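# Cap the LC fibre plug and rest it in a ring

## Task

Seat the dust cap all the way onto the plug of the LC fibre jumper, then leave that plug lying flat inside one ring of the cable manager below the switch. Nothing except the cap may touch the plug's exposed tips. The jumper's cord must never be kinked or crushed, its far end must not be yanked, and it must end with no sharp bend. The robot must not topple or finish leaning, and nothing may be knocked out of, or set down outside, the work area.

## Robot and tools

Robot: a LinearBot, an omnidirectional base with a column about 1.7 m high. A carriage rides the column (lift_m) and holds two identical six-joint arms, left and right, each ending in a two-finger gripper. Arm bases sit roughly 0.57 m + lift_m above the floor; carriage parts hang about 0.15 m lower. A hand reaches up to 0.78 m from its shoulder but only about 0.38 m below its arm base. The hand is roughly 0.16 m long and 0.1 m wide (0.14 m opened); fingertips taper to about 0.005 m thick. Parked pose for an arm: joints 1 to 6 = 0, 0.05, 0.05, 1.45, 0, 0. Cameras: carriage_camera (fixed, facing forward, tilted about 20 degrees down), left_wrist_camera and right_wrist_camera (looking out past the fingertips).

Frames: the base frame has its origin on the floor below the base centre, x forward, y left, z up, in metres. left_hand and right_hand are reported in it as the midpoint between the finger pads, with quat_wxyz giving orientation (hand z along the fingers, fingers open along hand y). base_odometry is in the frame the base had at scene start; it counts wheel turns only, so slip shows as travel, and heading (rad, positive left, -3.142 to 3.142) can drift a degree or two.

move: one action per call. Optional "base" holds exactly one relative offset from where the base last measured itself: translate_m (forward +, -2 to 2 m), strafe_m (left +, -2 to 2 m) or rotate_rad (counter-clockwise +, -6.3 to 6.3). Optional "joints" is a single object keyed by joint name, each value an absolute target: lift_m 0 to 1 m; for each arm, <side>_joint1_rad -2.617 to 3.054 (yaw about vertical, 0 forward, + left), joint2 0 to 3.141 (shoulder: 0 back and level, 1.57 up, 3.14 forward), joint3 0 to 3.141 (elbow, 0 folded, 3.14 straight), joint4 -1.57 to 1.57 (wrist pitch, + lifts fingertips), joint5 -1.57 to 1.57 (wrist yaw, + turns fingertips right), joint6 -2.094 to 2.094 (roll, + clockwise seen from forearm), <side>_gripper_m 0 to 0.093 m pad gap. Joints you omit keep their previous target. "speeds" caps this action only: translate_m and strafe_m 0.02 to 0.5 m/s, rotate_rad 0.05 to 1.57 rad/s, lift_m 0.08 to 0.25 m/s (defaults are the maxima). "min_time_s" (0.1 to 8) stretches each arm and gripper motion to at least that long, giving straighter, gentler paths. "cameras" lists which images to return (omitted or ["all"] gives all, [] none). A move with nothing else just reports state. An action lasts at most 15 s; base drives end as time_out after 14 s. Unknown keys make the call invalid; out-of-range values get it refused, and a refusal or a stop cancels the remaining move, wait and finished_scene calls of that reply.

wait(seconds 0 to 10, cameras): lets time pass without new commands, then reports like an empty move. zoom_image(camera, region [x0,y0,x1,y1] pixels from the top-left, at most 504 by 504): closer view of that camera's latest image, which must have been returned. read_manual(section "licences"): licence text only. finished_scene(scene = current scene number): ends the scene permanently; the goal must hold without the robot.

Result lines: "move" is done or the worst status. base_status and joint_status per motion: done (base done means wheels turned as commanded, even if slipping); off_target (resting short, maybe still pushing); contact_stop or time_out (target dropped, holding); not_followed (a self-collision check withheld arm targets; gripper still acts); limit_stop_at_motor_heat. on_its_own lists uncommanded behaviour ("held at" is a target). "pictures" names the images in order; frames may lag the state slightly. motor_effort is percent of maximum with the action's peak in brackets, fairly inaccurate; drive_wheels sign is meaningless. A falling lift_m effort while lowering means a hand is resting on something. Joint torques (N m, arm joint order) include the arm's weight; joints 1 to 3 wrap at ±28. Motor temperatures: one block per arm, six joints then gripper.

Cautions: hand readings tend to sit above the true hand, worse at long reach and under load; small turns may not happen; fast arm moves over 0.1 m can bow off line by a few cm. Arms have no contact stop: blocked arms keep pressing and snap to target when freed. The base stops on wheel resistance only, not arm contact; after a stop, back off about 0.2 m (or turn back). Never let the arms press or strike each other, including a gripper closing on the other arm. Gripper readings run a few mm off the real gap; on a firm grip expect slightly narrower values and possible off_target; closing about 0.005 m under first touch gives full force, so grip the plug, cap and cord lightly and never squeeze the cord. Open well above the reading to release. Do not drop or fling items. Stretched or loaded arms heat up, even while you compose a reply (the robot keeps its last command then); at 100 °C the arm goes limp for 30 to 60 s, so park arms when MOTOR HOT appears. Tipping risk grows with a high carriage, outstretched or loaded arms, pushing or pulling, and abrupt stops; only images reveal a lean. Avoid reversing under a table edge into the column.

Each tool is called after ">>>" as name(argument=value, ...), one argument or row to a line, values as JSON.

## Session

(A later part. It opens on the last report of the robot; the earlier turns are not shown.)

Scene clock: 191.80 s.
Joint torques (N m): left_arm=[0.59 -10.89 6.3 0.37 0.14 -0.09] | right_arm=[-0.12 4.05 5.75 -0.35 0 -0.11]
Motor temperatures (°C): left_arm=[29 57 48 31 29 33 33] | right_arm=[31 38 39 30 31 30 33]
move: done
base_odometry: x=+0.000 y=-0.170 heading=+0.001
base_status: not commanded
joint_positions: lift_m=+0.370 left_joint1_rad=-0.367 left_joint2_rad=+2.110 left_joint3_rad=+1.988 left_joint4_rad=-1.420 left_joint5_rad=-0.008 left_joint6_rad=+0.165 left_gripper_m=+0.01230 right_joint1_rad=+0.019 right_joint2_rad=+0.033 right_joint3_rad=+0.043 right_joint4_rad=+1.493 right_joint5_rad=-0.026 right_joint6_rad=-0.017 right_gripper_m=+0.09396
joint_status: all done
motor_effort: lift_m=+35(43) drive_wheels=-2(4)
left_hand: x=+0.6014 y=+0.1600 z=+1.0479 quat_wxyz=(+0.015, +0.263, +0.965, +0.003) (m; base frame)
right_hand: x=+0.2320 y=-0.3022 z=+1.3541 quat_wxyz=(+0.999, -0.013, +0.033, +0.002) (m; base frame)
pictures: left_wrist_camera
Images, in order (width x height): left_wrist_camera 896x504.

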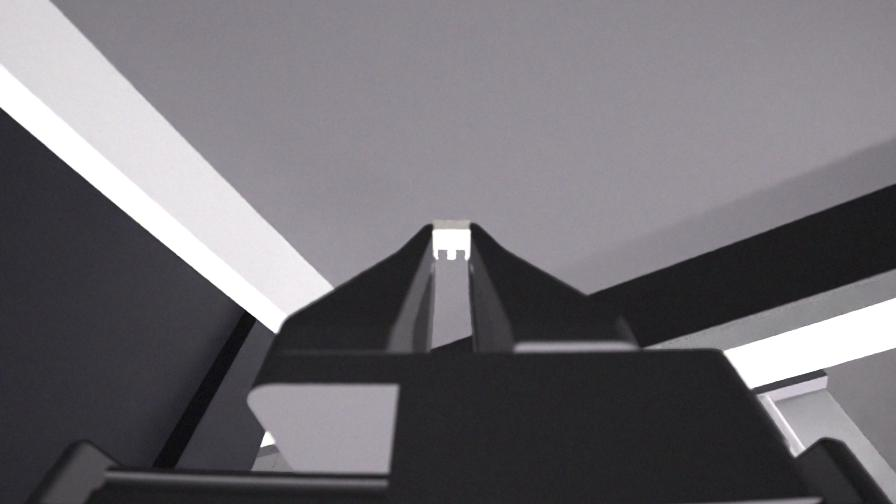

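>>> move(
  joints={"left_joint1_rad":-0.24,"left_joint6_rad":-2.085},
  min_time_s=2,
  cameras=[],
)

>>> move(
  joints={"lift_m":0.3445},
  speeds={"lift_m":0.08},
  cameras=["left_wrist_camera"],
)

>>> move(
  joints={"left_gripper_m":0.022},
  min_time_s=1,
  cameras=["left_wrist_camera"],
)

Scene clock: 214.00 s.
Joint torques (N m): left_arm=[1.29 -10.77 6.17 0.22 0.05 -0.08] | right_arm=[-0.12 4.08 5.72 -0.37 0.01 -0.11]
Motor temperatures (°C): left_arm=[29 54 49 31 29 33 33] | right_arm=[31 38 39 30 31 30 33]
move: done
base_odometry: x=+0.000 y=-0.170 heading=+0.001
base_status: not commanded
joint_positions: lift_m=+0.370 left_joint1_rad=-0.255 left_joint2_rad=+2.110 left_joint3_rad=+1.988 left_joint4_rad=-1.420 left_joint5_rad=-0.008 left_joint6_rad=-2.069 left_gripper_m=+0.01229 right_joint1_rad=+0.019 right_joint2_rad=+0.033 right_joint3_rad=+0.043 right_joint4_rad=+1.493 right_joint5_rad=-0.026 right_joint6_rad=-0.017 right_gripper_m=+0.09396
joint_status: all done
joint sent to its limit — left_joint6_rad, lower limit.
motor_effort: lift_m=+35(35) drive_wheels=-6(7)
left_hand: x=+0.6154 y=+0.2040 z=+1.0479 quat_wxyz=(+0.009, -0.788, +0.616, -0.012) (m; base frame)
right_hand: x=+0.2320 y=-0.3022 z=+1.3541 quat_wxyz=(+0.999, -0.013, +0.033, +0.002) (m; base frame)
pictures: none
No camera images: "cameras" was empty.

Scene clock: 214.70 s.
Joint torques (N m): left_arm=[0.66 -10.76 6.22 0.23 0.06 -0.08] | right_arm=[-0.12 4.07 5.74 -0.35 0.02 -0.11]
Motor temperatures (°C): left_arm=[29 54 49 31 29 33 34] | right_arm=[31 38 39 30 31 30 33]
move: done
base_odometry: x=+0.000 y=-0.170 heading=+0.001
base_status: not commanded
joint_positions: lift_m=+0.345 left_joint1_rad=-0.247 left_joint2_rad=+2.110 left_joint3_rad=+1.988 left_joint4_rad=-1.420 left_joint5_rad=-0.008 left_joint6_rad=-2.071 left_gripper_m=+0.01229 right_joint1_rad=+0.019 right_joint2_rad=+0.033 right_joint3_rad=+0.043 right_joint4_rad=+1.494 right_joint5_rad=-0.026 right_joint6_rad=-0.017 right_gripper_m=+0.09396
joint_status: all done
motor_effort: lift_m=+35(35) drive_wheels=-1(6)
left_hand: x=+0.6163 y=+0.2073 z=+1.0224 quat_wxyz=(+0.009, -0.791, +0.612, -0.012) (m; base frame)
right_hand: x=+0.2319 y=-0.3022 z=+1.3286 quat_wxyz=(+0.999, -0.013, +0.033, +0.002) (m; base frame)
pictures: left_wrist_camera
Images, in order (width x height): left_wrist_camera 896x504.

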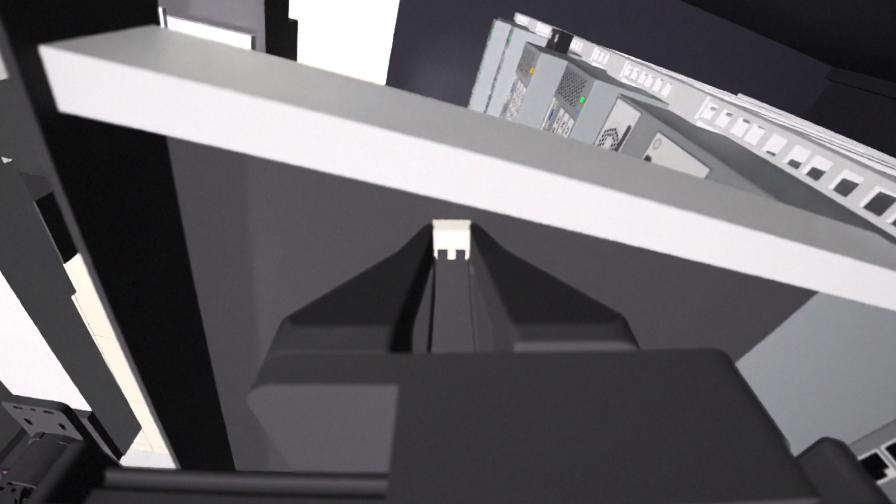

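Scene clock: 216.00 s.
Joint torques (N m): left_arm=[0.62 -10.76 6.19 0.21 0.06 -0.09] | right_arm=[-0.1 4.1 5.76 -0.38 0.01 -0.11]
Motor temperatures (°C): left_arm=[29 54 49 31 29 33 33] | right_arm=[31 38 39 30 31 30 33]
move: done
base_odometry: x=+0.000 y=-0.170 heading=+0.001
base_status: not commanded
joint_positions: lift_m=+0.345 left_joint1_rad=-0.247 left_joint2_rad=+2.110 left_joint3_rad=+1.988 left_joint4_rad=-1.420 left_joint5_rad=-0.008 left_joint6_rad=-2.071 left_gripper_m=+0.02189 right_joint1_rad=+0.019 right_joint2_rad=+0.033 right_joint3_rad=+0.043 right_joint4_rad=+1.494 right_joint5_rad=-0.026 right_joint6_rad=-0.017 right_gripper_m=+0.09396
joint_status: all done
motor_effort: lift_m=+35(35) drive_wheels=-2(6)
left_hand: x=+0.6163 y=+0.2073 z=+1.0224 quat_wxyz=(+0.009, -0.791, +0.612, -0.012) (m; base frame)
right_hand: x=+0.2319 y=-0.3022 z=+1.3286 quat_wxyz=(+0.999, -0.013, +0.033, +0.002) (m; base frame)
pictures: left_wrist_camera
Images, in order (width x height): left_wrist_camera 896x504.

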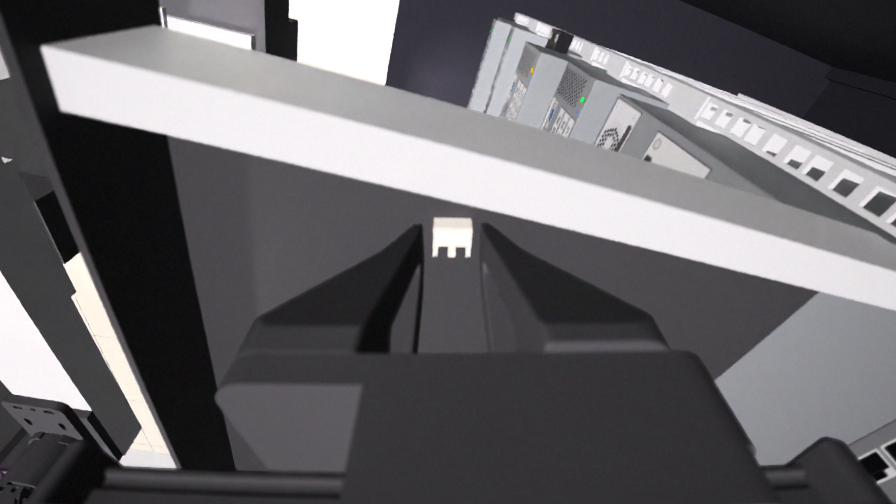

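>>> move(
  joints={"left_gripper_m": 0.008},
  min_time_s=1,
)

Scene clock: 281.60 s.
Joint torques (N m): left_arm=[0.59 -10.77 6.2 0.22 0.06 -0.09] | right_arm=[-0.09 4.07 5.78 -0.38 0.01 -0.11]
Motor temperatures (°C): left_arm=[29 54 48 31 29 33 33] | right_arm=[31 38 39 30 31 30 33]
move: off_target
base_odometry: x=+0.000 y=-0.170 heading=+0.001
base_status: not commanded
joint_positions: lift_m=+0.345 left_joint1_rad=-0.247 left_joint2_rad=+2.110 left_joint3_rad=+1.988 left_joint4_rad=-1.420 left_joint5_rad=-0.008 left_joint6_rad=-2.071 left_gripper_m=+0.01201 right_joint1_rad=+0.019 right_joint2_rad=+0.033 right_joint3_rad=+0.043 right_joint4_rad=+1.494 right_joint5_rad=-0.026 right_joint6_rad=-0.017 right_gripper_m=+0.09396
joint_status: left_gripper_m off_target (ended at +0.01203, target +0.00800)
motor_effort: lift_m=+35(35) drive_wheels=-2(7)
left_hand: x=+0.6163 y=+0.2073 z=+1.0224 quat_wxyz=(+0.009, -0.791, +0.612, -0.012) (m; base frame)
right_hand: x=+0.2319 y=-0.3022 z=+1.3286 quat_wxyz=(+0.999, -0.013, +0.033, +0.002) (m; base frame)
pictures: carriage_camera, left_wrist_camera, right_wrist_camera
Images, in order (width x height): carriage_camera 896x504, left_wrist_camera 896x504, right_wrist_camera 896x504.

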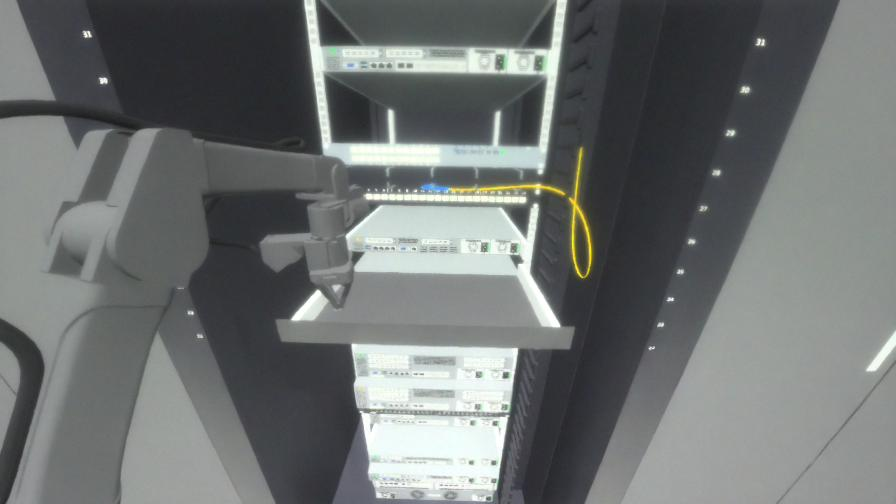

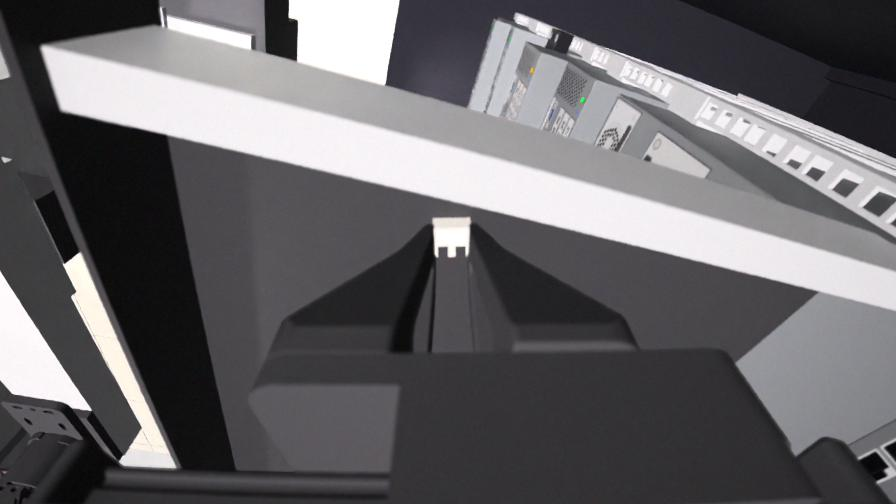

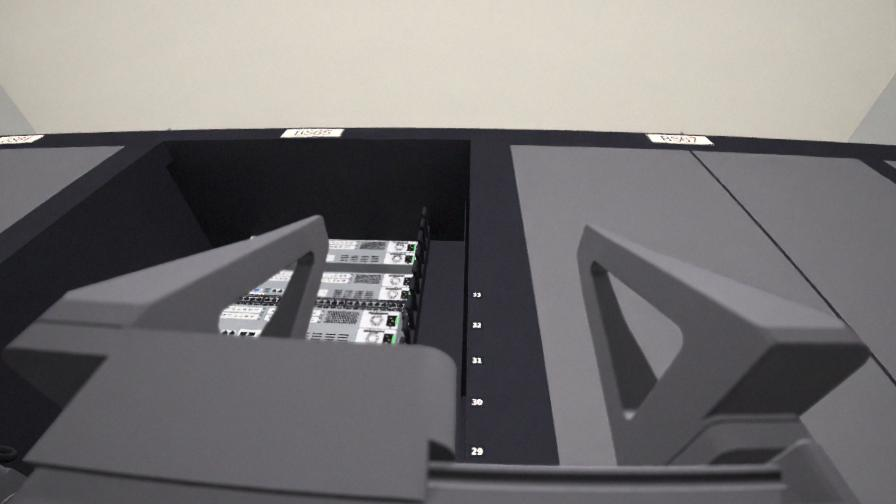

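>>> move(
  joints={"lift_m": 0.37},
  cameras=[],
)

>>> move(
  joints={"left_joint1_rad": -0.46},
  min_time_s=1.5,
  cameras=[],
)

>>> move(
  joints={"lift_m": 0.3445},
  speeds={"lift_m": 0.08},
  cameras=["left_wrist_camera", "carriage_camera"],
)

Scene clock: 296.90 s.
Joint torques (N m): left_arm=[0.77 -10.71 6.22 0.41 0.04 -0.07] | right_arm=[-0.1 4.1 5.75 -0.38 0 -0.11]
Motor temperatures (°C): left_arm=[29 54 48 31 29 33 33] | right_arm=[31 37 39 30 31 30 33]
move: done
base_odometry: x=+0.000 y=-0.170 heading=+0.001
base_status: not commanded
joint_positions: lift_m=+0.370 left_joint1_rad=-0.249 left_joint2_rad=+2.110 left_joint3_rad=+1.987 left_joint4_rad=-1.442 left_joint5_rad=-0.006 left_joint6_rad=-2.072 left_gripper_m=+0.01199 right_joint1_rad=+0.019 right_joint2_rad=+0.033 right_joint3_rad=+0.043 right_joint4_rad=+1.494 right_joint5_rad=-0.026 right_joint6_rad=-0.017 right_gripper_m=+0.09396
joint_status: all done
motor_effort: lift_m=+36(44) drive_wheels=-4(6)
left_hand: x=+0.6104 y=+0.2076 z=+1.0475 quat_wxyz=(+0.004, -0.790, +0.613, -0.001) (m; base frame)
right_hand: x=+0.2319 y=-0.3022 z=+1.3540 quat_wxyz=(+0.999, -0.013, +0.033, +0.002) (m; base frame)
pictures: none
No camera images: "cameras" was empty.

Scene clock: 298.70 s.
Joint torques (N m): left_arm=[-0.49 -10.74 6.28 0.28 0.05 -0.07] | right_arm=[-0.1 4.1 5.74 -0.38 0.01 -0.11]
Motor temperatures (°C): left_arm=[29 54 48 31 29 33 33] | right_arm=[31 37 39 30 31 30 33]
move: done
base_odometry: x=+0.000 y=-0.170 heading=+0.001
base_status: not commanded
joint_positions: lift_m=+0.370 left_joint1_rad=-0.453 left_joint2_rad=+2.110 left_joint3_rad=+1.987 left_joint4_rad=-1.427 left_joint5_rad=-0.006 left_joint6_rad=-2.072 left_gripper_m=+0.01199 right_joint1_rad=+0.019 right_joint2_rad=+0.033 right_joint3_rad=+0.043 right_joint4_rad=+1.494 right_joint5_rad=-0.026 right_joint6_rad=-0.017 right_gripper_m=+0.09396
joint_status: all done
motor_effort: lift_m=+36(36) drive_wheels=-2(7)
left_hand: x=+0.5854 y=+0.1279 z=+1.0475 quat_wxyz=(+0.006, -0.724, +0.690, -0.009) (m; base frame)
right_hand: x=+0.2319 y=-0.3022 z=+1.3540 quat_wxyz=(+0.999, -0.013, +0.033, +0.002) (m; base frame)
pictures: none
No camera images: "cameras" was empty.

Scene clock: 299.40 s.
Joint torques (N m): left_arm=[-0.49 -10.73 6.26 0.26 0.04 -0.08] | right_arm=[-0.12 4.07 5.74 -0.36 0.01 -0.11]
Motor temperatures (°C): left_arm=[29 54 48 31 29 33 33] | right_arm=[31 37 39 30 31 30 33]
move: done
base_odometry: x=+0.000 y=-0.170 heading=+0.001
base_status: not commanded
joint_positions: lift_m=+0.345 left_joint1_rad=-0.453 left_joint2_rad=+2.110 left_joint3_rad=+1.987 left_joint4_rad=-1.425 left_joint5_rad=-0.006 left_joint6_rad=-2.072 left_gripper_m=+0.01199 right_joint1_rad=+0.019 right_joint2_rad=+0.033 right_joint3_rad=+0.043 right_joint4_rad=+1.493 right_joint5_rad=-0.026 right_joint6_rad=-0.017 right_gripper_m=+0.09396
joint_status: all done
motor_effort: lift_m=+34(35) drive_wheels=-4(4)
left_hand: x=+0.5858 y=+0.1275 z=+1.0221 quat_wxyz=(+0.006, -0.724, +0.690, -0.010) (m; base frame)
right_hand: x=+0.2321 y=-0.3022 z=+1.3286 quat_wxyz=(+0.999, -0.013, +0.033, +0.002) (m; base frame)
pictures: carriage_camera, left_wrist_camera
Images, in order (width x height): carriage_camera 896x504, left_wrist_camera 896x504.

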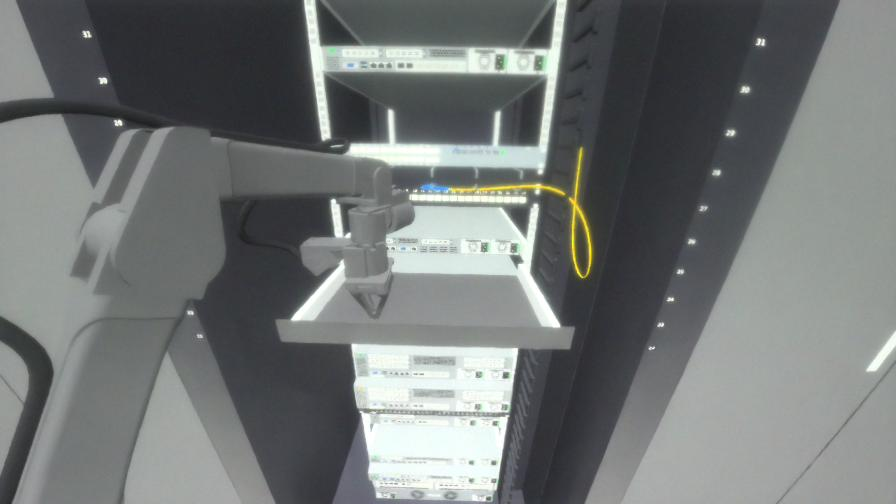

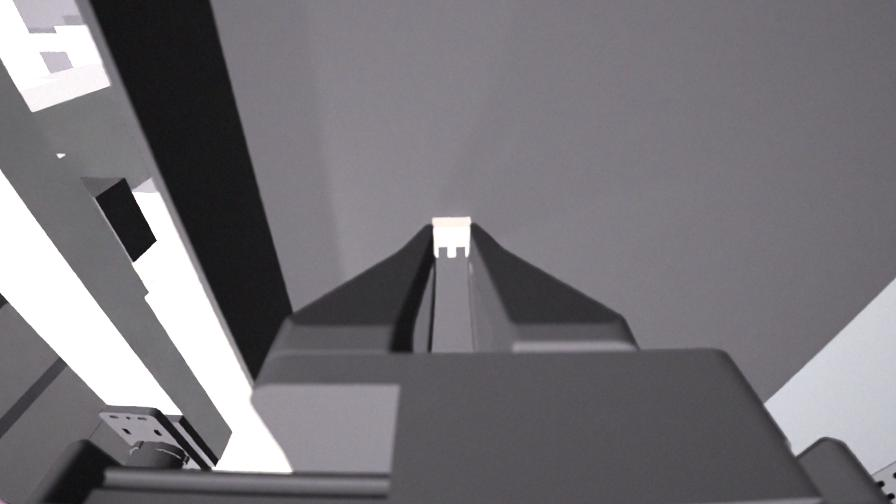

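>>> move(
  joints={"lift_m": 0.3425},
  speeds={"lift_m": 0.08},
  cameras=[],
)

>>> wait(
  seconds=0.5,
  cameras=["left_wrist_camera"],
)

Scene clock: 305.17 s.
Joint torques (N m): left_arm=[-0.5 -10.48 6.28 0.28 0.04 -0.08] | right_arm=[-0.1 4.1 5.74 -0.37 0 -0.11]
Motor temperatures (°C): left_arm=[29 54 48 31 29 33 34] | right_arm=[31 37 39 30 31 30 33]
move: done
base_odometry: x=+0.000 y=-0.170 heading=+0.001
base_status: not commanded
joint_positions: lift_m=+0.343 left_joint1_rad=-0.453 left_joint2_rad=+2.108 left_joint3_rad=+1.987 left_joint4_rad=-1.425 left_joint5_rad=-0.006 left_joint6_rad=-2.072 left_gripper_m=+0.01199 right_joint1_rad=+0.019 right_joint2_rad=+0.033 right_joint3_rad=+0.043 right_joint4_rad=+1.493 right_joint5_rad=-0.026 right_joint6_rad=-0.017 right_gripper_m=+0.09396
joint_status: all done
motor_effort: lift_m=+32(33) drive_wheels=-4(5)
left_hand: x=+0.5858 y=+0.1276 z=+1.0213 quat_wxyz=(+0.007, -0.724, +0.690, -0.011) (m; base frame)
right_hand: x=+0.2321 y=-0.3022 z=+1.3268 quat_wxyz=(+0.999, -0.013, +0.033, +0.002) (m; base frame)
pictures: none
No camera images: "cameras" was empty.

Scene clock: 305.67 s.
Joint torques (N m): left_arm=[-0.49 -10.51 6.27 0.27 0.04 -0.08] | right_arm=[-0.1 4.07 5.74 -0.37 0.01 -0.11]
Motor temperatures (°C): left_arm=[29 54 48 31 29 33 34] | right_arm=[31 37 39 30 31 30 33]
base_odometry: x=+0.000 y=-0.170 heading=+0.001
base_status: not commanded
joint_positions: lift_m=+0.343 left_joint1_rad=-0.453 left_joint2_rad=+2.108 left_joint3_rad=+1.987 left_joint4_rad=-1.425 left_joint5_rad=-0.006 left_joint6_rad=-2.072 left_gripper_m=+0.01199 right_joint1_rad=+0.019 right_joint2_rad=+0.033 right_joint3_rad=+0.043 right_joint4_rad=+1.493 right_joint5_rad=-0.026 right_joint6_rad=-0.017 right_gripper_m=+0.09396
joint_status: all done
motor_effort: lift_m=+32(33) drive_wheels=-1(5)
left_hand: x=+0.5858 y=+0.1276 z=+1.0213 quat_wxyz=(+0.007, -0.724, +0.690, -0.011) (m; base frame)
right_hand: x=+0.2321 y=-0.3022 z=+1.3268 quat_wxyz=(+0.999, -0.013, +0.033, +0.002) (m; base frame)
wait: 0.50 s; at rest by 0.27 s
pictures: left_wrist_camera
Images, in order (width x height): left_wrist_camera 896x504.

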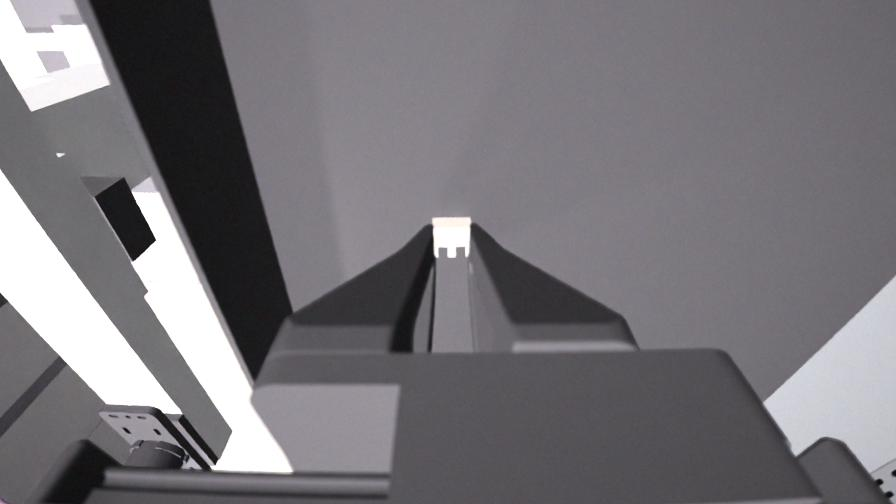

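>>> move(
  joints={"left_gripper_m": 0.022},
  min_time_s=1,
  cameras=["left_wrist_camera"],
)

>>> move(
  joints={"lift_m": 0.43},
  speeds={"lift_m": 0.08},
  cameras=["left_wrist_camera"],
)

Scene clock: 310.80 s.
Joint torques (N m): left_arm=[-0.49 -10.48 6.27 0.28 0.04 -0.08] | right_arm=[-0.1 4.08 5.74 -0.37 0.01 -0.11]
Motor temperatures (°C): left_arm=[29 55 48 31 29 33 34] | right_arm=[31 37 39 30 31 30 33]
move: done
base_odometry: x=+0.000 y=-0.170 heading=+0.001
base_status: not commanded
joint_positions: lift_m=+0.343 left_joint1_rad=-0.453 left_joint2_rad=+2.108 left_joint3_rad=+1.987 left_joint4_rad=-1.425 left_joint5_rad=-0.006 left_joint6_rad=-2.072 left_gripper_m=+0.02189 right_joint1_rad=+0.019 right_joint2_rad=+0.033 right_joint3_rad=+0.043 right_joint4_rad=+1.493 right_joint5_rad=-0.026 right_joint6_rad=-0.017 right_gripper_m=+0.09396
joint_status: all done
motor_effort: lift_m=+32(32) drive_wheels=-1(6)
left_hand: x=+0.5858 y=+0.1276 z=+1.0213 quat_wxyz=(+0.007, -0.724, +0.690, -0.011) (m; base frame)
right_hand: x=+0.2321 y=-0.3022 z=+1.3268 quat_wxyz=(+0.999, -0.013, +0.033, +0.002) (m; base frame)
pictures: left_wrist_camera
Images, in order (width x height): left_wrist_camera 896x504.

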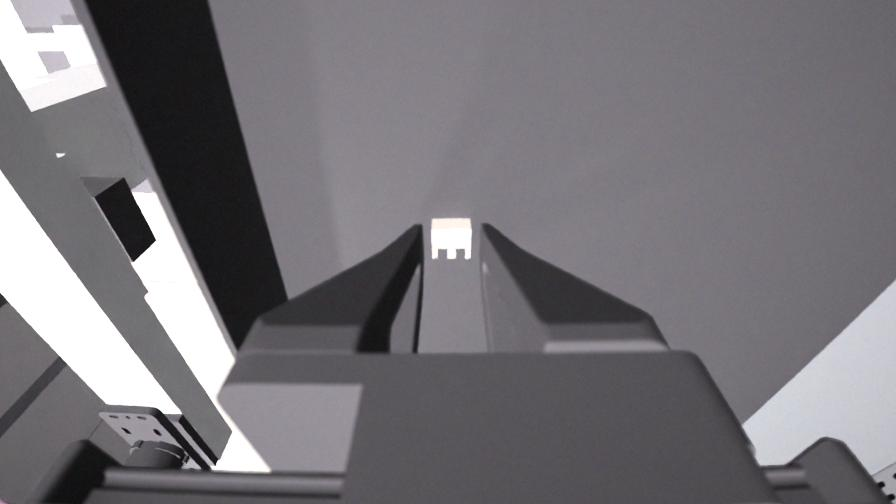

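Scene clock: 312.27 s.
Joint torques (N m): left_arm=[-0.47 -10.5 6.35 0.26 0.04 -0.08] | right_arm=[-0.1 4.07 5.74 -0.36 0.01 -0.11]
Motor temperatures (°C): left_arm=[29 56 48 31 29 33 34] | right_arm=[31 37 39 30 31 30 33]
move: done
base_odometry: x=+0.000 y=-0.170 heading=+0.001
base_status: not commanded
joint_positions: lift_m=+0.430 left_joint1_rad=-0.453 left_joint2_rad=+2.108 left_joint3_rad=+1.987 left_joint4_rad=-1.424 left_joint5_rad=-0.006 left_joint6_rad=-2.072 left_gripper_m=+0.02189 right_joint1_rad=+0.019 right_joint2_rad=+0.033 right_joint3_rad=+0.043 right_joint4_rad=+1.493 right_joint5_rad=-0.026 right_joint6_rad=-0.017 right_gripper_m=+0.09396
joint_status: all done
motor_effort: lift_m=+35(43) drive_wheels=-3(7)
left_hand: x=+0.5859 y=+0.1275 z=+1.1086 quat_wxyz=(+0.007, -0.724, +0.690, -0.011) (m; base frame)
right_hand: x=+0.2321 y=-0.3022 z=+1.4140 quat_wxyz=(+0.999, -0.013, +0.033, +0.002) (m; base frame)
pictures: left_wrist_camera
Images, in order (width x height): left_wrist_camera 896x504.

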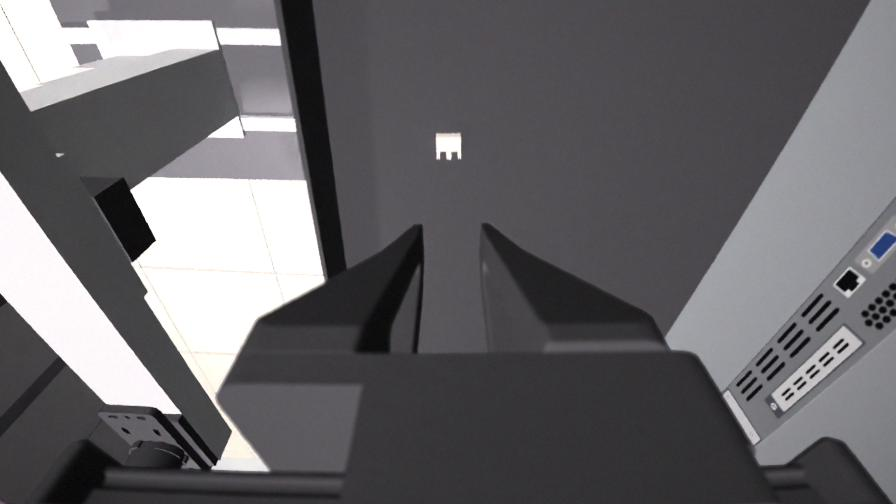

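>>> move(
  joints={"left_joint1_rad": -0.113, "left_joint2_rad": 1.875, "left_joint3_rad": 1.457, "left_joint4_rad": -0.954, "left_joint5_rad": 0.8, "left_joint6_rad": 1.345, "left_gripper_m": 0.034},
  min_time_s=3,
)

Scene clock: 346.47 s.
Joint torques (N m): left_arm=[0.72 -11.69 5.75 0.66 0.61 0.11] | right_arm=[-0.1 4.07 5.75 -0.36 0 -0.1]
Motor temperatures (°C): left_arm=[29 58 48 31 29 33 33] | right_arm=[31 37 39 30 31 30 33]
move: done
base_odometry: x=+0.000 y=-0.170 heading=+0.001
base_status: not commanded
joint_positions: lift_m=+0.430 left_joint1_rad=-0.121 left_joint2_rad=+1.913 left_joint3_rad=+1.472 left_joint4_rad=-0.968 left_joint5_rad=+0.787 left_joint6_rad=+1.333 left_gripper_m=+0.03387 right_joint1_rad=+0.019 right_joint2_rad=+0.033 right_joint3_rad=+0.043 right_joint4_rad=+1.493 right_joint5_rad=-0.026 right_joint6_rad=-0.017 right_gripper_m=+0.09396
joint_status: all done
motor_effort: lift_m=+35(36) drive_wheels=+0(5)
left_hand: x=+0.5849 y=+0.1395 z=+1.1030 quat_wxyz=(+0.279, +0.635, +0.668, -0.272) (m; base frame)
right_hand: x=+0.2321 y=-0.3022 z=+1.4140 quat_wxyz=(+0.999, -0.013, +0.033, +0.002) (m; base frame)
pictures: carriage_camera, left_wrist_camera, right_wrist_camera
Images, in order (width x height): carriage_camera 896x504, left_wrist_camera 896x504, right_wrist_camera 896x504.

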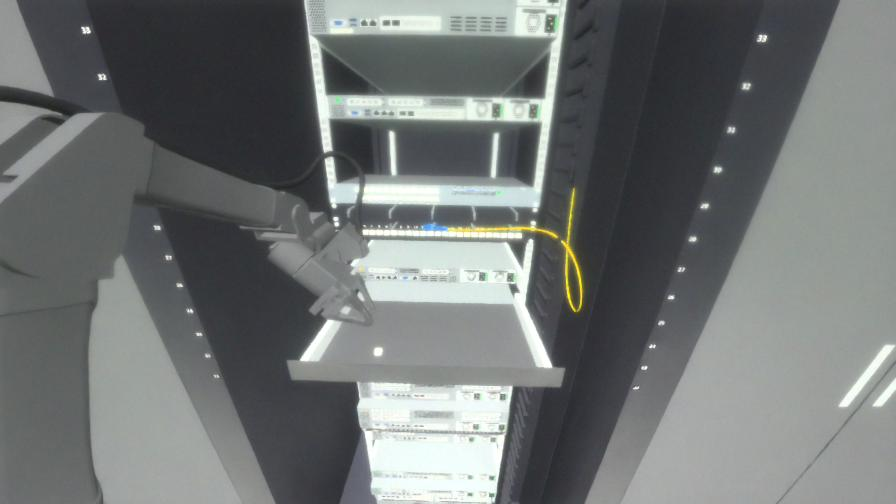

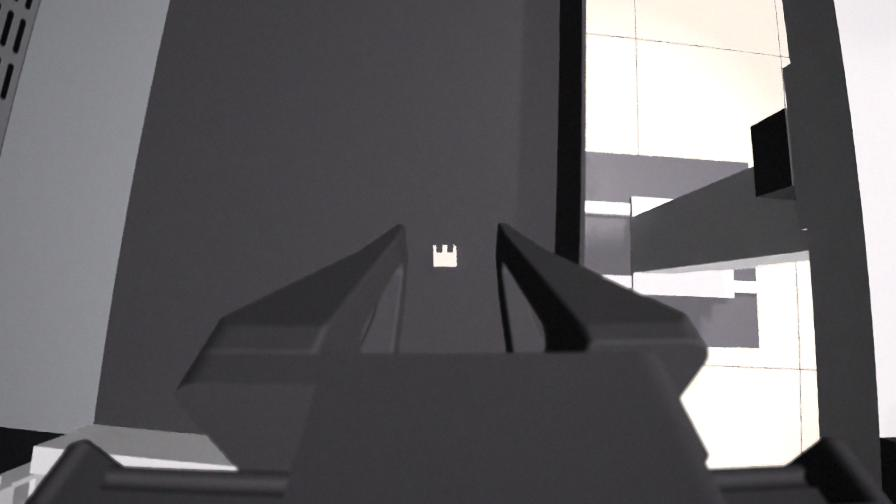

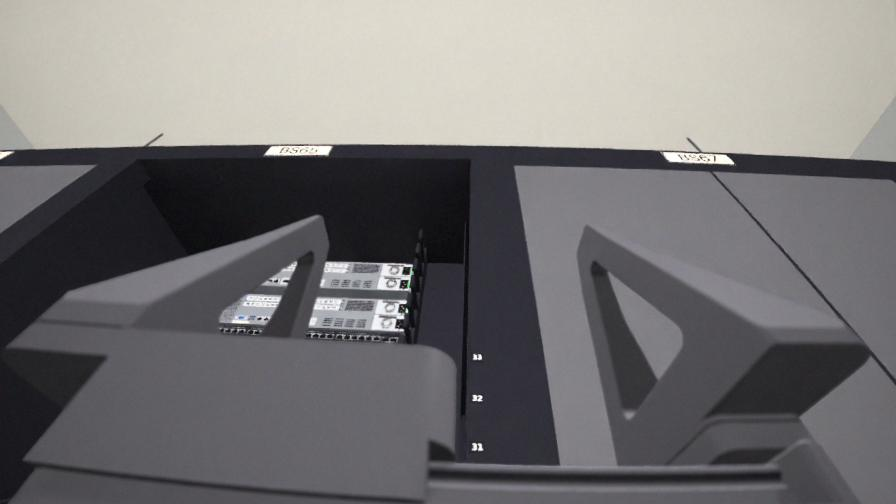

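>>> move(
  joints={"left_joint2_rad": 1.945, "left_joint3_rad": 1.522, "left_joint4_rad": -0.975},
  min_time_s=1.5,
  cameras=["left_wrist_camera"],
)

Scene clock: 362.83 s.
Joint torques (N m): left_arm=[0.69 -7.65 10.02 0.41 0.61 0.12] | right_arm=[-0.12 4.08 5.75 -0.36 0.01 -0.11]
Motor temperatures (°C): left_arm=[29 56 48 31 29 33 33] | right_arm=[31 37 40 30 31 30 33]
move: done
base_odometry: x=+0.000 y=-0.170 heading=+0.001
base_status: not commanded
joint_positions: lift_m=+0.430 left_joint1_rad=-0.121 left_joint2_rad=+1.931 left_joint3_rad=+1.488 left_joint4_rad=-0.967 left_joint5_rad=+0.788 left_joint6_rad=+1.335 left_gripper_m=+0.03387 right_joint1_rad=+0.019 right_joint2_rad=+0.033 right_joint3_rad=+0.043 right_joint4_rad=+1.493 right_joint5_rad=-0.026 right_joint6_rad=-0.017 right_gripper_m=+0.09396
joint_status: all done
motor_effort: lift_m=+36(36) drive_wheels=-3(6)
left_hand: x=+0.5891 y=+0.1388 z=+1.1010 quat_wxyz=(+0.279, +0.635, +0.667, -0.272) (m; base frame)
right_hand: x=+0.2321 y=-0.3022 z=+1.4140 quat_wxyz=(+0.999, -0.013, +0.033, +0.002) (m; base frame)
pictures: left_wrist_camera
Images, in order (width x height): left_wrist_camera 896x504.

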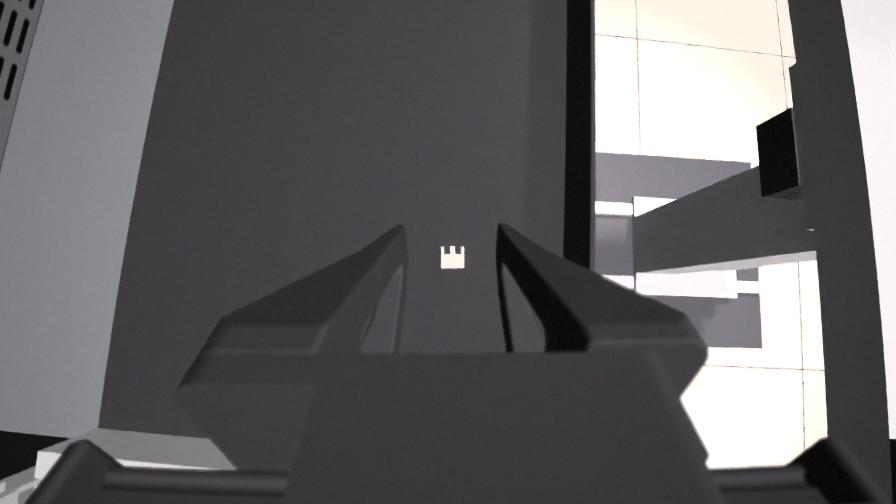

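>>> move(
  joints={"lift_m": 0.358},
  speeds={"lift_m": 0.1},
  cameras=["left_wrist_camera"],
)

>>> move(
  joints={"lift_m": 0.355},
  speeds={"lift_m": 0.08},
  cameras=["left_wrist_camera"],
)

Scene clock: 367.93 s.
Joint torques (N m): left_arm=[0.72 -8.27 9.32 0.42 0.59 0.11] | right_arm=[-0.1 4.04 5.74 -0.35 0 -0.11]
Motor temperatures (°C): left_arm=[29 56 49 31 29 33 33] | right_arm=[31 37 40 30 31 30 33]
move: done
base_odometry: x=+0.000 y=-0.170 heading=+0.001
base_status: not commanded
joint_positions: lift_m=+0.358 left_joint1_rad=-0.121 left_joint2_rad=+1.938 left_joint3_rad=+1.496 left_joint4_rad=-0.968 left_joint5_rad=+0.790 left_joint6_rad=+1.335 left_gripper_m=+0.03387 right_joint1_rad=+0.019 right_joint2_rad=+0.033 right_joint3_rad=+0.043 right_joint4_rad=+1.493 right_joint5_rad=-0.026 right_joint6_rad=-0.017 right_gripper_m=+0.09396
joint_status: all done
motor_effort: lift_m=+34(36) drive_wheels=-3(5)
left_hand: x=+0.5909 y=+0.1384 z=+1.0289 quat_wxyz=(+0.280, +0.635, +0.666, -0.273) (m; base frame)
right_hand: x=+0.2321 y=-0.3022 z=+1.3421 quat_wxyz=(+0.999, -0.013, +0.033, +0.002) (m; base frame)
pictures: left_wrist_camera
Images, in order (width x height): left_wrist_camera 896x504.

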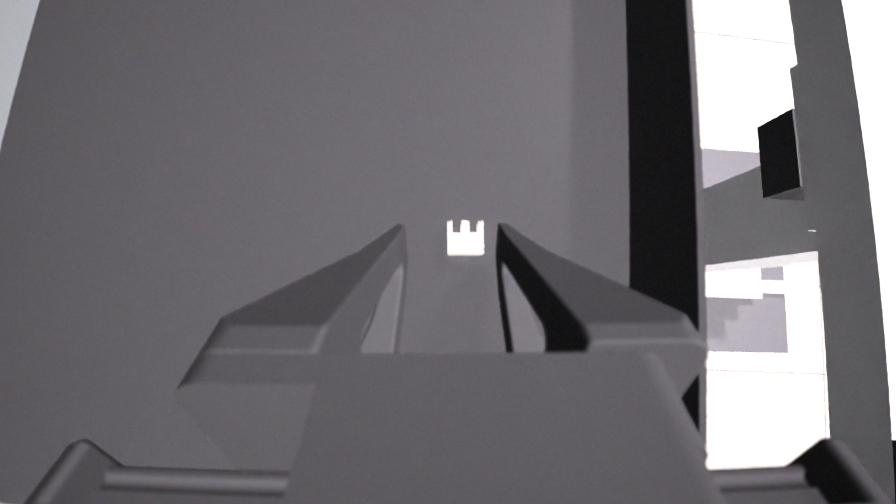

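Scene clock: 368.33 s.
Joint torques (N m): left_arm=[0.7 -8.43 9.25 0.42 0.57 0.12] | right_arm=[-0.12 4.1 5.75 -0.38 0.01 -0.11]
Motor temperatures (°C): left_arm=[29 56 49 31 29 33 33] | right_arm=[31 37 40 30 31 30 33]
move: done
base_odometry: x=+0.000 y=-0.170 heading=+0.001
base_status: not commanded
joint_positions: lift_m=+0.355 left_joint1_rad=-0.121 left_joint2_rad=+1.940 left_joint3_rad=+1.497 left_joint4_rad=-0.970 left_joint5_rad=+0.791 left_joint6_rad=+1.335 left_gripper_m=+0.03387 right_joint1_rad=+0.019 right_joint2_rad=+0.033 right_joint3_rad=+0.043 right_joint4_rad=+1.493 right_joint5_rad=-0.026 right_joint6_rad=-0.017 right_gripper_m=+0.09396
joint_status: all done
motor_effort: lift_m=+34(36) drive_wheels=-3(5)
left_hand: x=+0.5907 y=+0.1383 z=+1.0255 quat_wxyz=(+0.279, +0.635, +0.667, -0.274) (m; base frame)
right_hand: x=+0.2321 y=-0.3022 z=+1.3392 quat_wxyz=(+0.999, -0.013, +0.033, +0.002) (m; base frame)
pictures: left_wrist_camera
Images, in order (width x height): left_wrist_camera 896x504.

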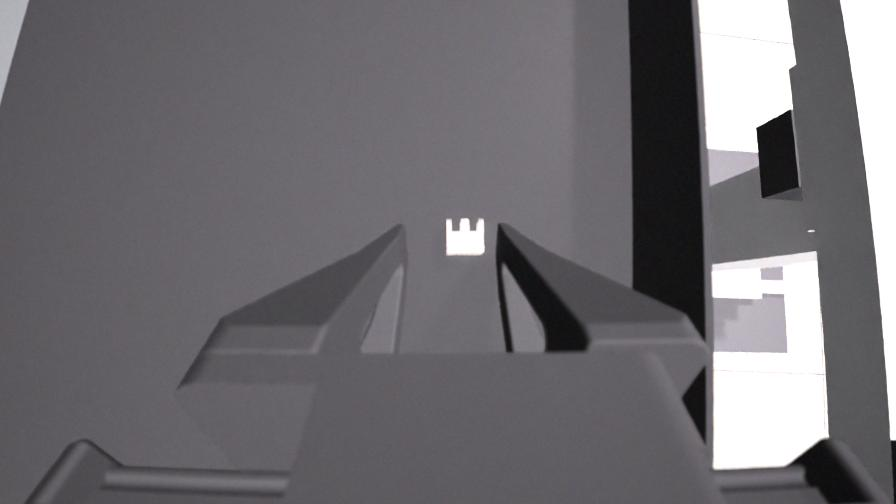

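>>> move(
  joints={"lift_m": 0.363},
  speeds={"lift_m": 0.1},
  cameras=[],
)

>>> move(
  joints={"left_joint1_rad": -0.141, "left_joint2_rad": 1.888, "left_joint3_rad": 1.459, "left_joint4_rad": -0.955},
  min_time_s=1.5,
  cameras=["left_wrist_camera"],
)

Scene clock: 379.40 s.
Joint torques (N m): left_arm=[0.69 -8.57 8.98 0.44 0.57 0.11] | right_arm=[-0.12 4.11 5.75 -0.39 0.01 -0.11]
Motor temperatures (°C): left_arm=[29 55 49 31 29 33 33] | right_arm=[31 37 40 30 31 30 33]
move: done
base_odometry: x=+0.000 y=-0.170 heading=+0.001
base_status: not commanded
joint_positions: lift_m=+0.363 left_joint1_rad=-0.121 left_joint2_rad=+1.942 left_joint3_rad=+1.501 left_joint4_rad=-0.971 left_joint5_rad=+0.792 left_joint6_rad=+1.335 left_gripper_m=+0.03387 right_joint1_rad=+0.019 right_joint2_rad=+0.033 right_joint3_rad=+0.043 right_joint4_rad=+1.493 right_joint5_rad=-0.026 right_joint6_rad=-0.017 right_gripper_m=+0.09396
joint_status: all done
motor_effort: lift_m=+35(42) drive_wheels=-5(5)
left_hand: x=+0.5912 y=+0.1381 z=+1.0339 quat_wxyz=(+0.279, +0.635, +0.666, -0.274) (m; base frame)
right_hand: x=+0.2320 y=-0.3022 z=+1.3470 quat_wxyz=(+0.999, -0.013, +0.033, +0.002) (m; base frame)
pictures: none
No camera images: "cameras" was empty.

Scene clock: 381.20 s.
Joint torques (N m): left_arm=[-0.61 -11.75 5.75 0.63 0.55 0.11] | right_arm=[-0.1 4.07 5.75 -0.37 0.01 -0.11]
Motor temperatures (°C): left_arm=[29 55 49 31 29 33 33] | right_arm=[31 37 40 30 31 30 33]
move: done
base_odometry: x=+0.000 y=-0.170 heading=+0.001
base_status: not commanded
joint_positions: lift_m=+0.363 left_joint1_rad=-0.133 left_joint2_rad=+1.926 left_joint3_rad=+1.474 left_joint4_rad=-0.969 left_joint5_rad=+0.792 left_joint6_rad=+1.335 left_gripper_m=+0.03387 right_joint1_rad=+0.019 right_joint2_rad=+0.033 right_joint3_rad=+0.043 right_joint4_rad=+1.493 right_joint5_rad=-0.026 right_joint6_rad=-0.017 right_gripper_m=+0.09396
joint_status: all done
motor_effort: lift_m=+35(36) drive_wheels=-4(6)
left_hand: x=+0.5830 y=+0.1343 z=+1.0324 quat_wxyz=(+0.274, +0.638, +0.664, -0.278) (m; base frame)
right_hand: x=+0.2320 y=-0.3022 z=+1.3470 quat_wxyz=(+0.999, -0.013, +0.033, +0.002) (m; base frame)
pictures: left_wrist_camera
Images, in order (width x height): left_wrist_camera 896x504.

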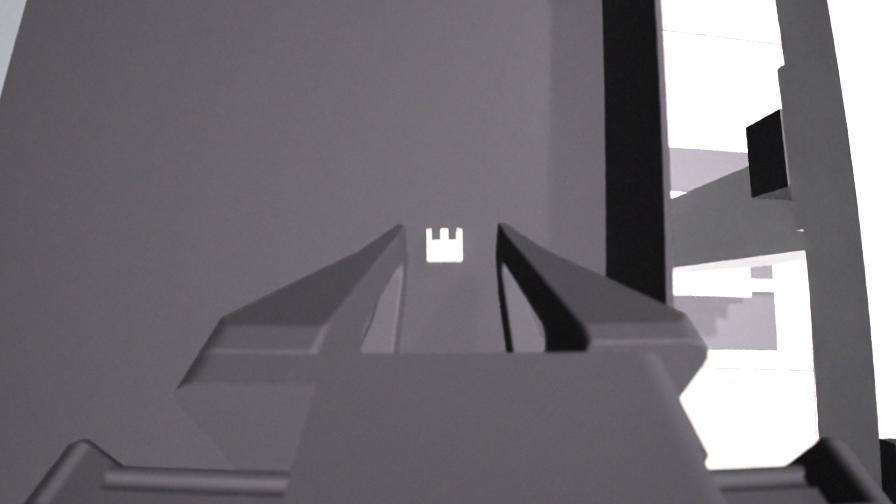

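>>> move(
  joints={"left_joint2_rad": 1.946, "left_joint3_rad": 1.518, "left_joint4_rad": -0.975},
  min_time_s=1.5,
  cameras=[],
)

>>> move(
  joints={"lift_m": 0.356},
  speeds={"lift_m": 0.08},
  cameras=["left_wrist_camera"],
)

Scene clock: 390.57 s.
Joint torques (N m): left_arm=[-0.62 -7.65 10.03 0.4 0.57 0.11] | right_arm=[-0.1 4.08 5.74 -0.37 0 -0.11]
Motor temperatures (°C): left_arm=[29 56 48 31 30 33 33] | right_arm=[31 37 40 30 31 30 33]
move: done
base_odometry: x=+0.000 y=-0.170 heading=+0.001
base_status: not commanded
joint_positions: lift_m=+0.363 left_joint1_rad=-0.133 left_joint2_rad=+1.932 left_joint3_rad=+1.484 left_joint4_rad=-0.968 left_joint5_rad=+0.792 left_joint6_rad=+1.335 left_gripper_m=+0.03387 right_joint1_rad=+0.019 right_joint2_rad=+0.033 right_joint3_rad=+0.043 right_joint4_rad=+1.493 right_joint5_rad=-0.026 right_joint6_rad=-0.017 right_gripper_m=+0.09396
joint_status: all done
motor_effort: lift_m=+35(36) drive_wheels=+1(6)
left_hand: x=+0.5858 y=+0.1339 z=+1.0330 quat_wxyz=(+0.276, +0.638, +0.663, -0.277) (m; base frame)
right_hand: x=+0.2320 y=-0.3022 z=+1.3470 quat_wxyz=(+0.999, -0.013, +0.033, +0.002) (m; base frame)
pictures: none
No camera images: "cameras" was empty.

Scene clock: 391.03 s.
Joint torques (N m): left_arm=[-0.62 -8.23 9.48 0.41 0.56 0.11] | right_arm=[-0.1 4.14 5.74 -0.38 0.01 -0.11]
Motor temperatures (°C): left_arm=[29 56 48 31 30 33 33] | right_arm=[31 37 40 30 31 30 33]
move: done
base_odometry: x=+0.000 y=-0.170 heading=+0.001
base_status: not commanded
joint_positions: lift_m=+0.356 left_joint1_rad=-0.133 left_joint2_rad=+1.938 left_joint3_rad=+1.490 left_joint4_rad=-0.970 left_joint5_rad=+0.792 left_joint6_rad=+1.335 left_gripper_m=+0.03387 right_joint1_rad=+0.019 right_joint2_rad=+0.033 right_joint3_rad=+0.043 right_joint4_rad=+1.493 right_joint5_rad=-0.026 right_joint6_rad=-0.017 right_gripper_m=+0.09396
joint_status: all done
motor_effort: lift_m=+34(36) drive_wheels=-4(6)
left_hand: x=+0.5869 y=+0.1338 z=+1.0254 quat_wxyz=(+0.276, +0.638, +0.663, -0.278) (m; base frame)
right_hand: x=+0.2320 y=-0.3022 z=+1.3401 quat_wxyz=(+0.999, -0.013, +0.033, +0.002) (m; base frame)
pictures: left_wrist_camera
Images, in order (width x height): left_wrist_camera 896x504.

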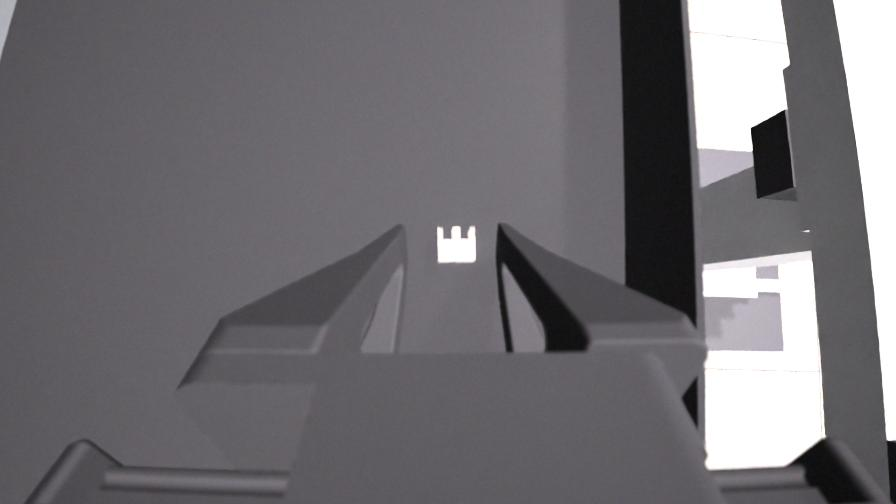

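>>> move(
  joints={"left_gripper_m": 0.016},
  min_time_s=1.5,
  cameras=["left_wrist_camera"],
)

>>> move(
  joints={"left_gripper_m": 0.008},
  min_time_s=1.5,
  cameras=["left_wrist_camera"],
)

Scene clock: 397.83 s.
Joint torques (N m): left_arm=[-0.61 -8.2 9.48 0.41 0.56 0.11] | right_arm=[-0.1 4.1 5.75 -0.38 0.01 -0.11]
Motor temperatures (°C): left_arm=[29 56 49 31 30 33 33] | right_arm=[31 37 40 30 31 30 33]
move: done
base_odometry: x=+0.000 y=-0.170 heading=+0.001
base_status: not commanded
joint_positions: lift_m=+0.356 left_joint1_rad=-0.133 left_joint2_rad=+1.938 left_joint3_rad=+1.490 left_joint4_rad=-0.970 left_joint5_rad=+0.792 left_joint6_rad=+1.335 left_gripper_m=+0.01614 right_joint1_rad=+0.019 right_joint2_rad=+0.033 right_joint3_rad=+0.043 right_joint4_rad=+1.493 right_joint5_rad=-0.026 right_joint6_rad=-0.017 right_gripper_m=+0.09396
joint_status: all done
motor_effort: lift_m=+34(34) drive_wheels=-3(6)
left_hand: x=+0.5869 y=+0.1338 z=+1.0254 quat_wxyz=(+0.276, +0.638, +0.663, -0.278) (m; base frame)
right_hand: x=+0.2320 y=-0.3022 z=+1.3401 quat_wxyz=(+0.999, -0.013, +0.033, +0.002) (m; base frame)
pictures: left_wrist_camera
Images, in order (width x height): left_wrist_camera 896x504.

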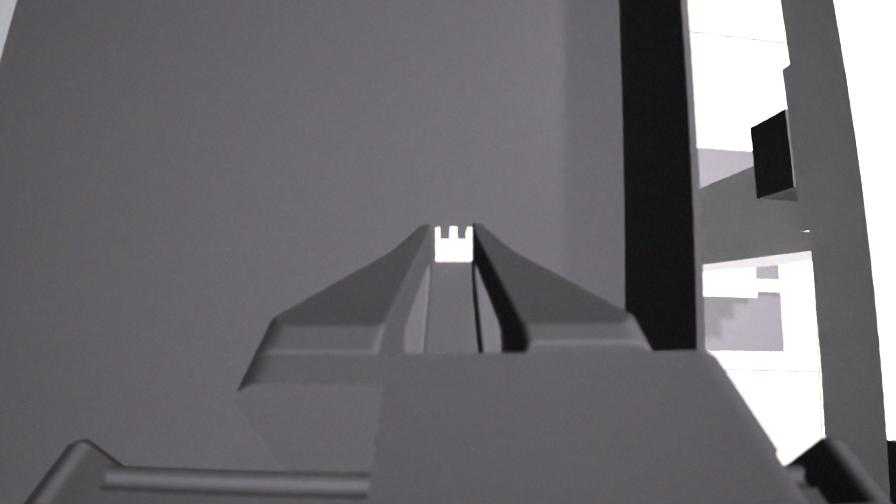

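Scene clock: 399.63 s.
Joint torques (N m): left_arm=[-0.62 -8.18 9.46 0.42 0.56 0.11] | right_arm=[-0.1 4.1 5.76 -0.38 0.01 -0.11]
Motor temperatures (°C): left_arm=[29 56 49 31 30 33 33] | right_arm=[31 37 40 30 31 30 33]
move: done
base_odometry: x=+0.000 y=-0.170 heading=+0.001
base_status: not commanded
joint_positions: lift_m=+0.356 left_joint1_rad=-0.133 left_joint2_rad=+1.938 left_joint3_rad=+1.490 left_joint4_rad=-0.970 left_joint5_rad=+0.792 left_joint6_rad=+1.335 left_gripper_m=+0.01107 right_joint1_rad=+0.019 right_joint2_rad=+0.033 right_joint3_rad=+0.043 right_joint4_rad=+1.493 right_joint5_rad=-0.026 right_joint6_rad=-0.017 right_gripper_m=+0.09396
joint_status: all done
motor_effort: lift_m=+34(34) drive_wheels=-1(6)
left_hand: x=+0.5869 y=+0.1338 z=+1.0254 quat_wxyz=(+0.276, +0.638, +0.663, -0.278) (m; base frame)
right_hand: x=+0.2320 y=-0.3022 z=+1.3401 quat_wxyz=(+0.999, -0.013, +0.033, +0.002) (m; base frame)
pictures: left_wrist_camera
Images, in order (width x height): left_wrist_camera 896x504.

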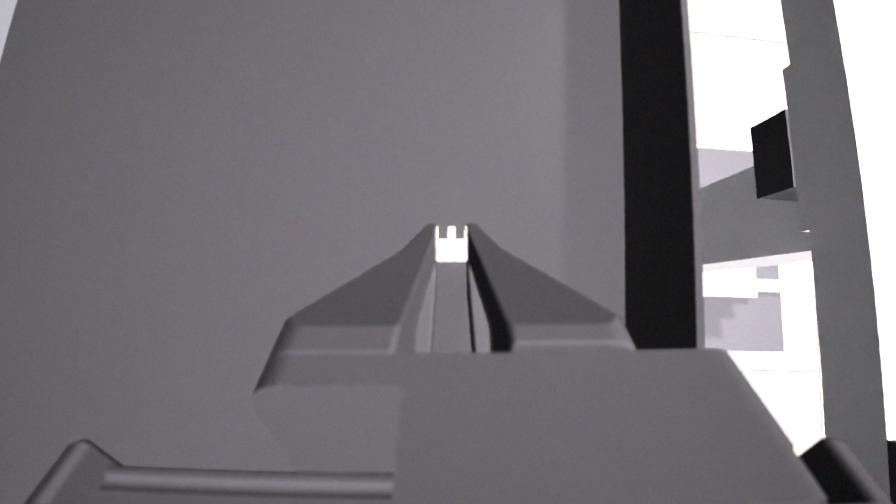

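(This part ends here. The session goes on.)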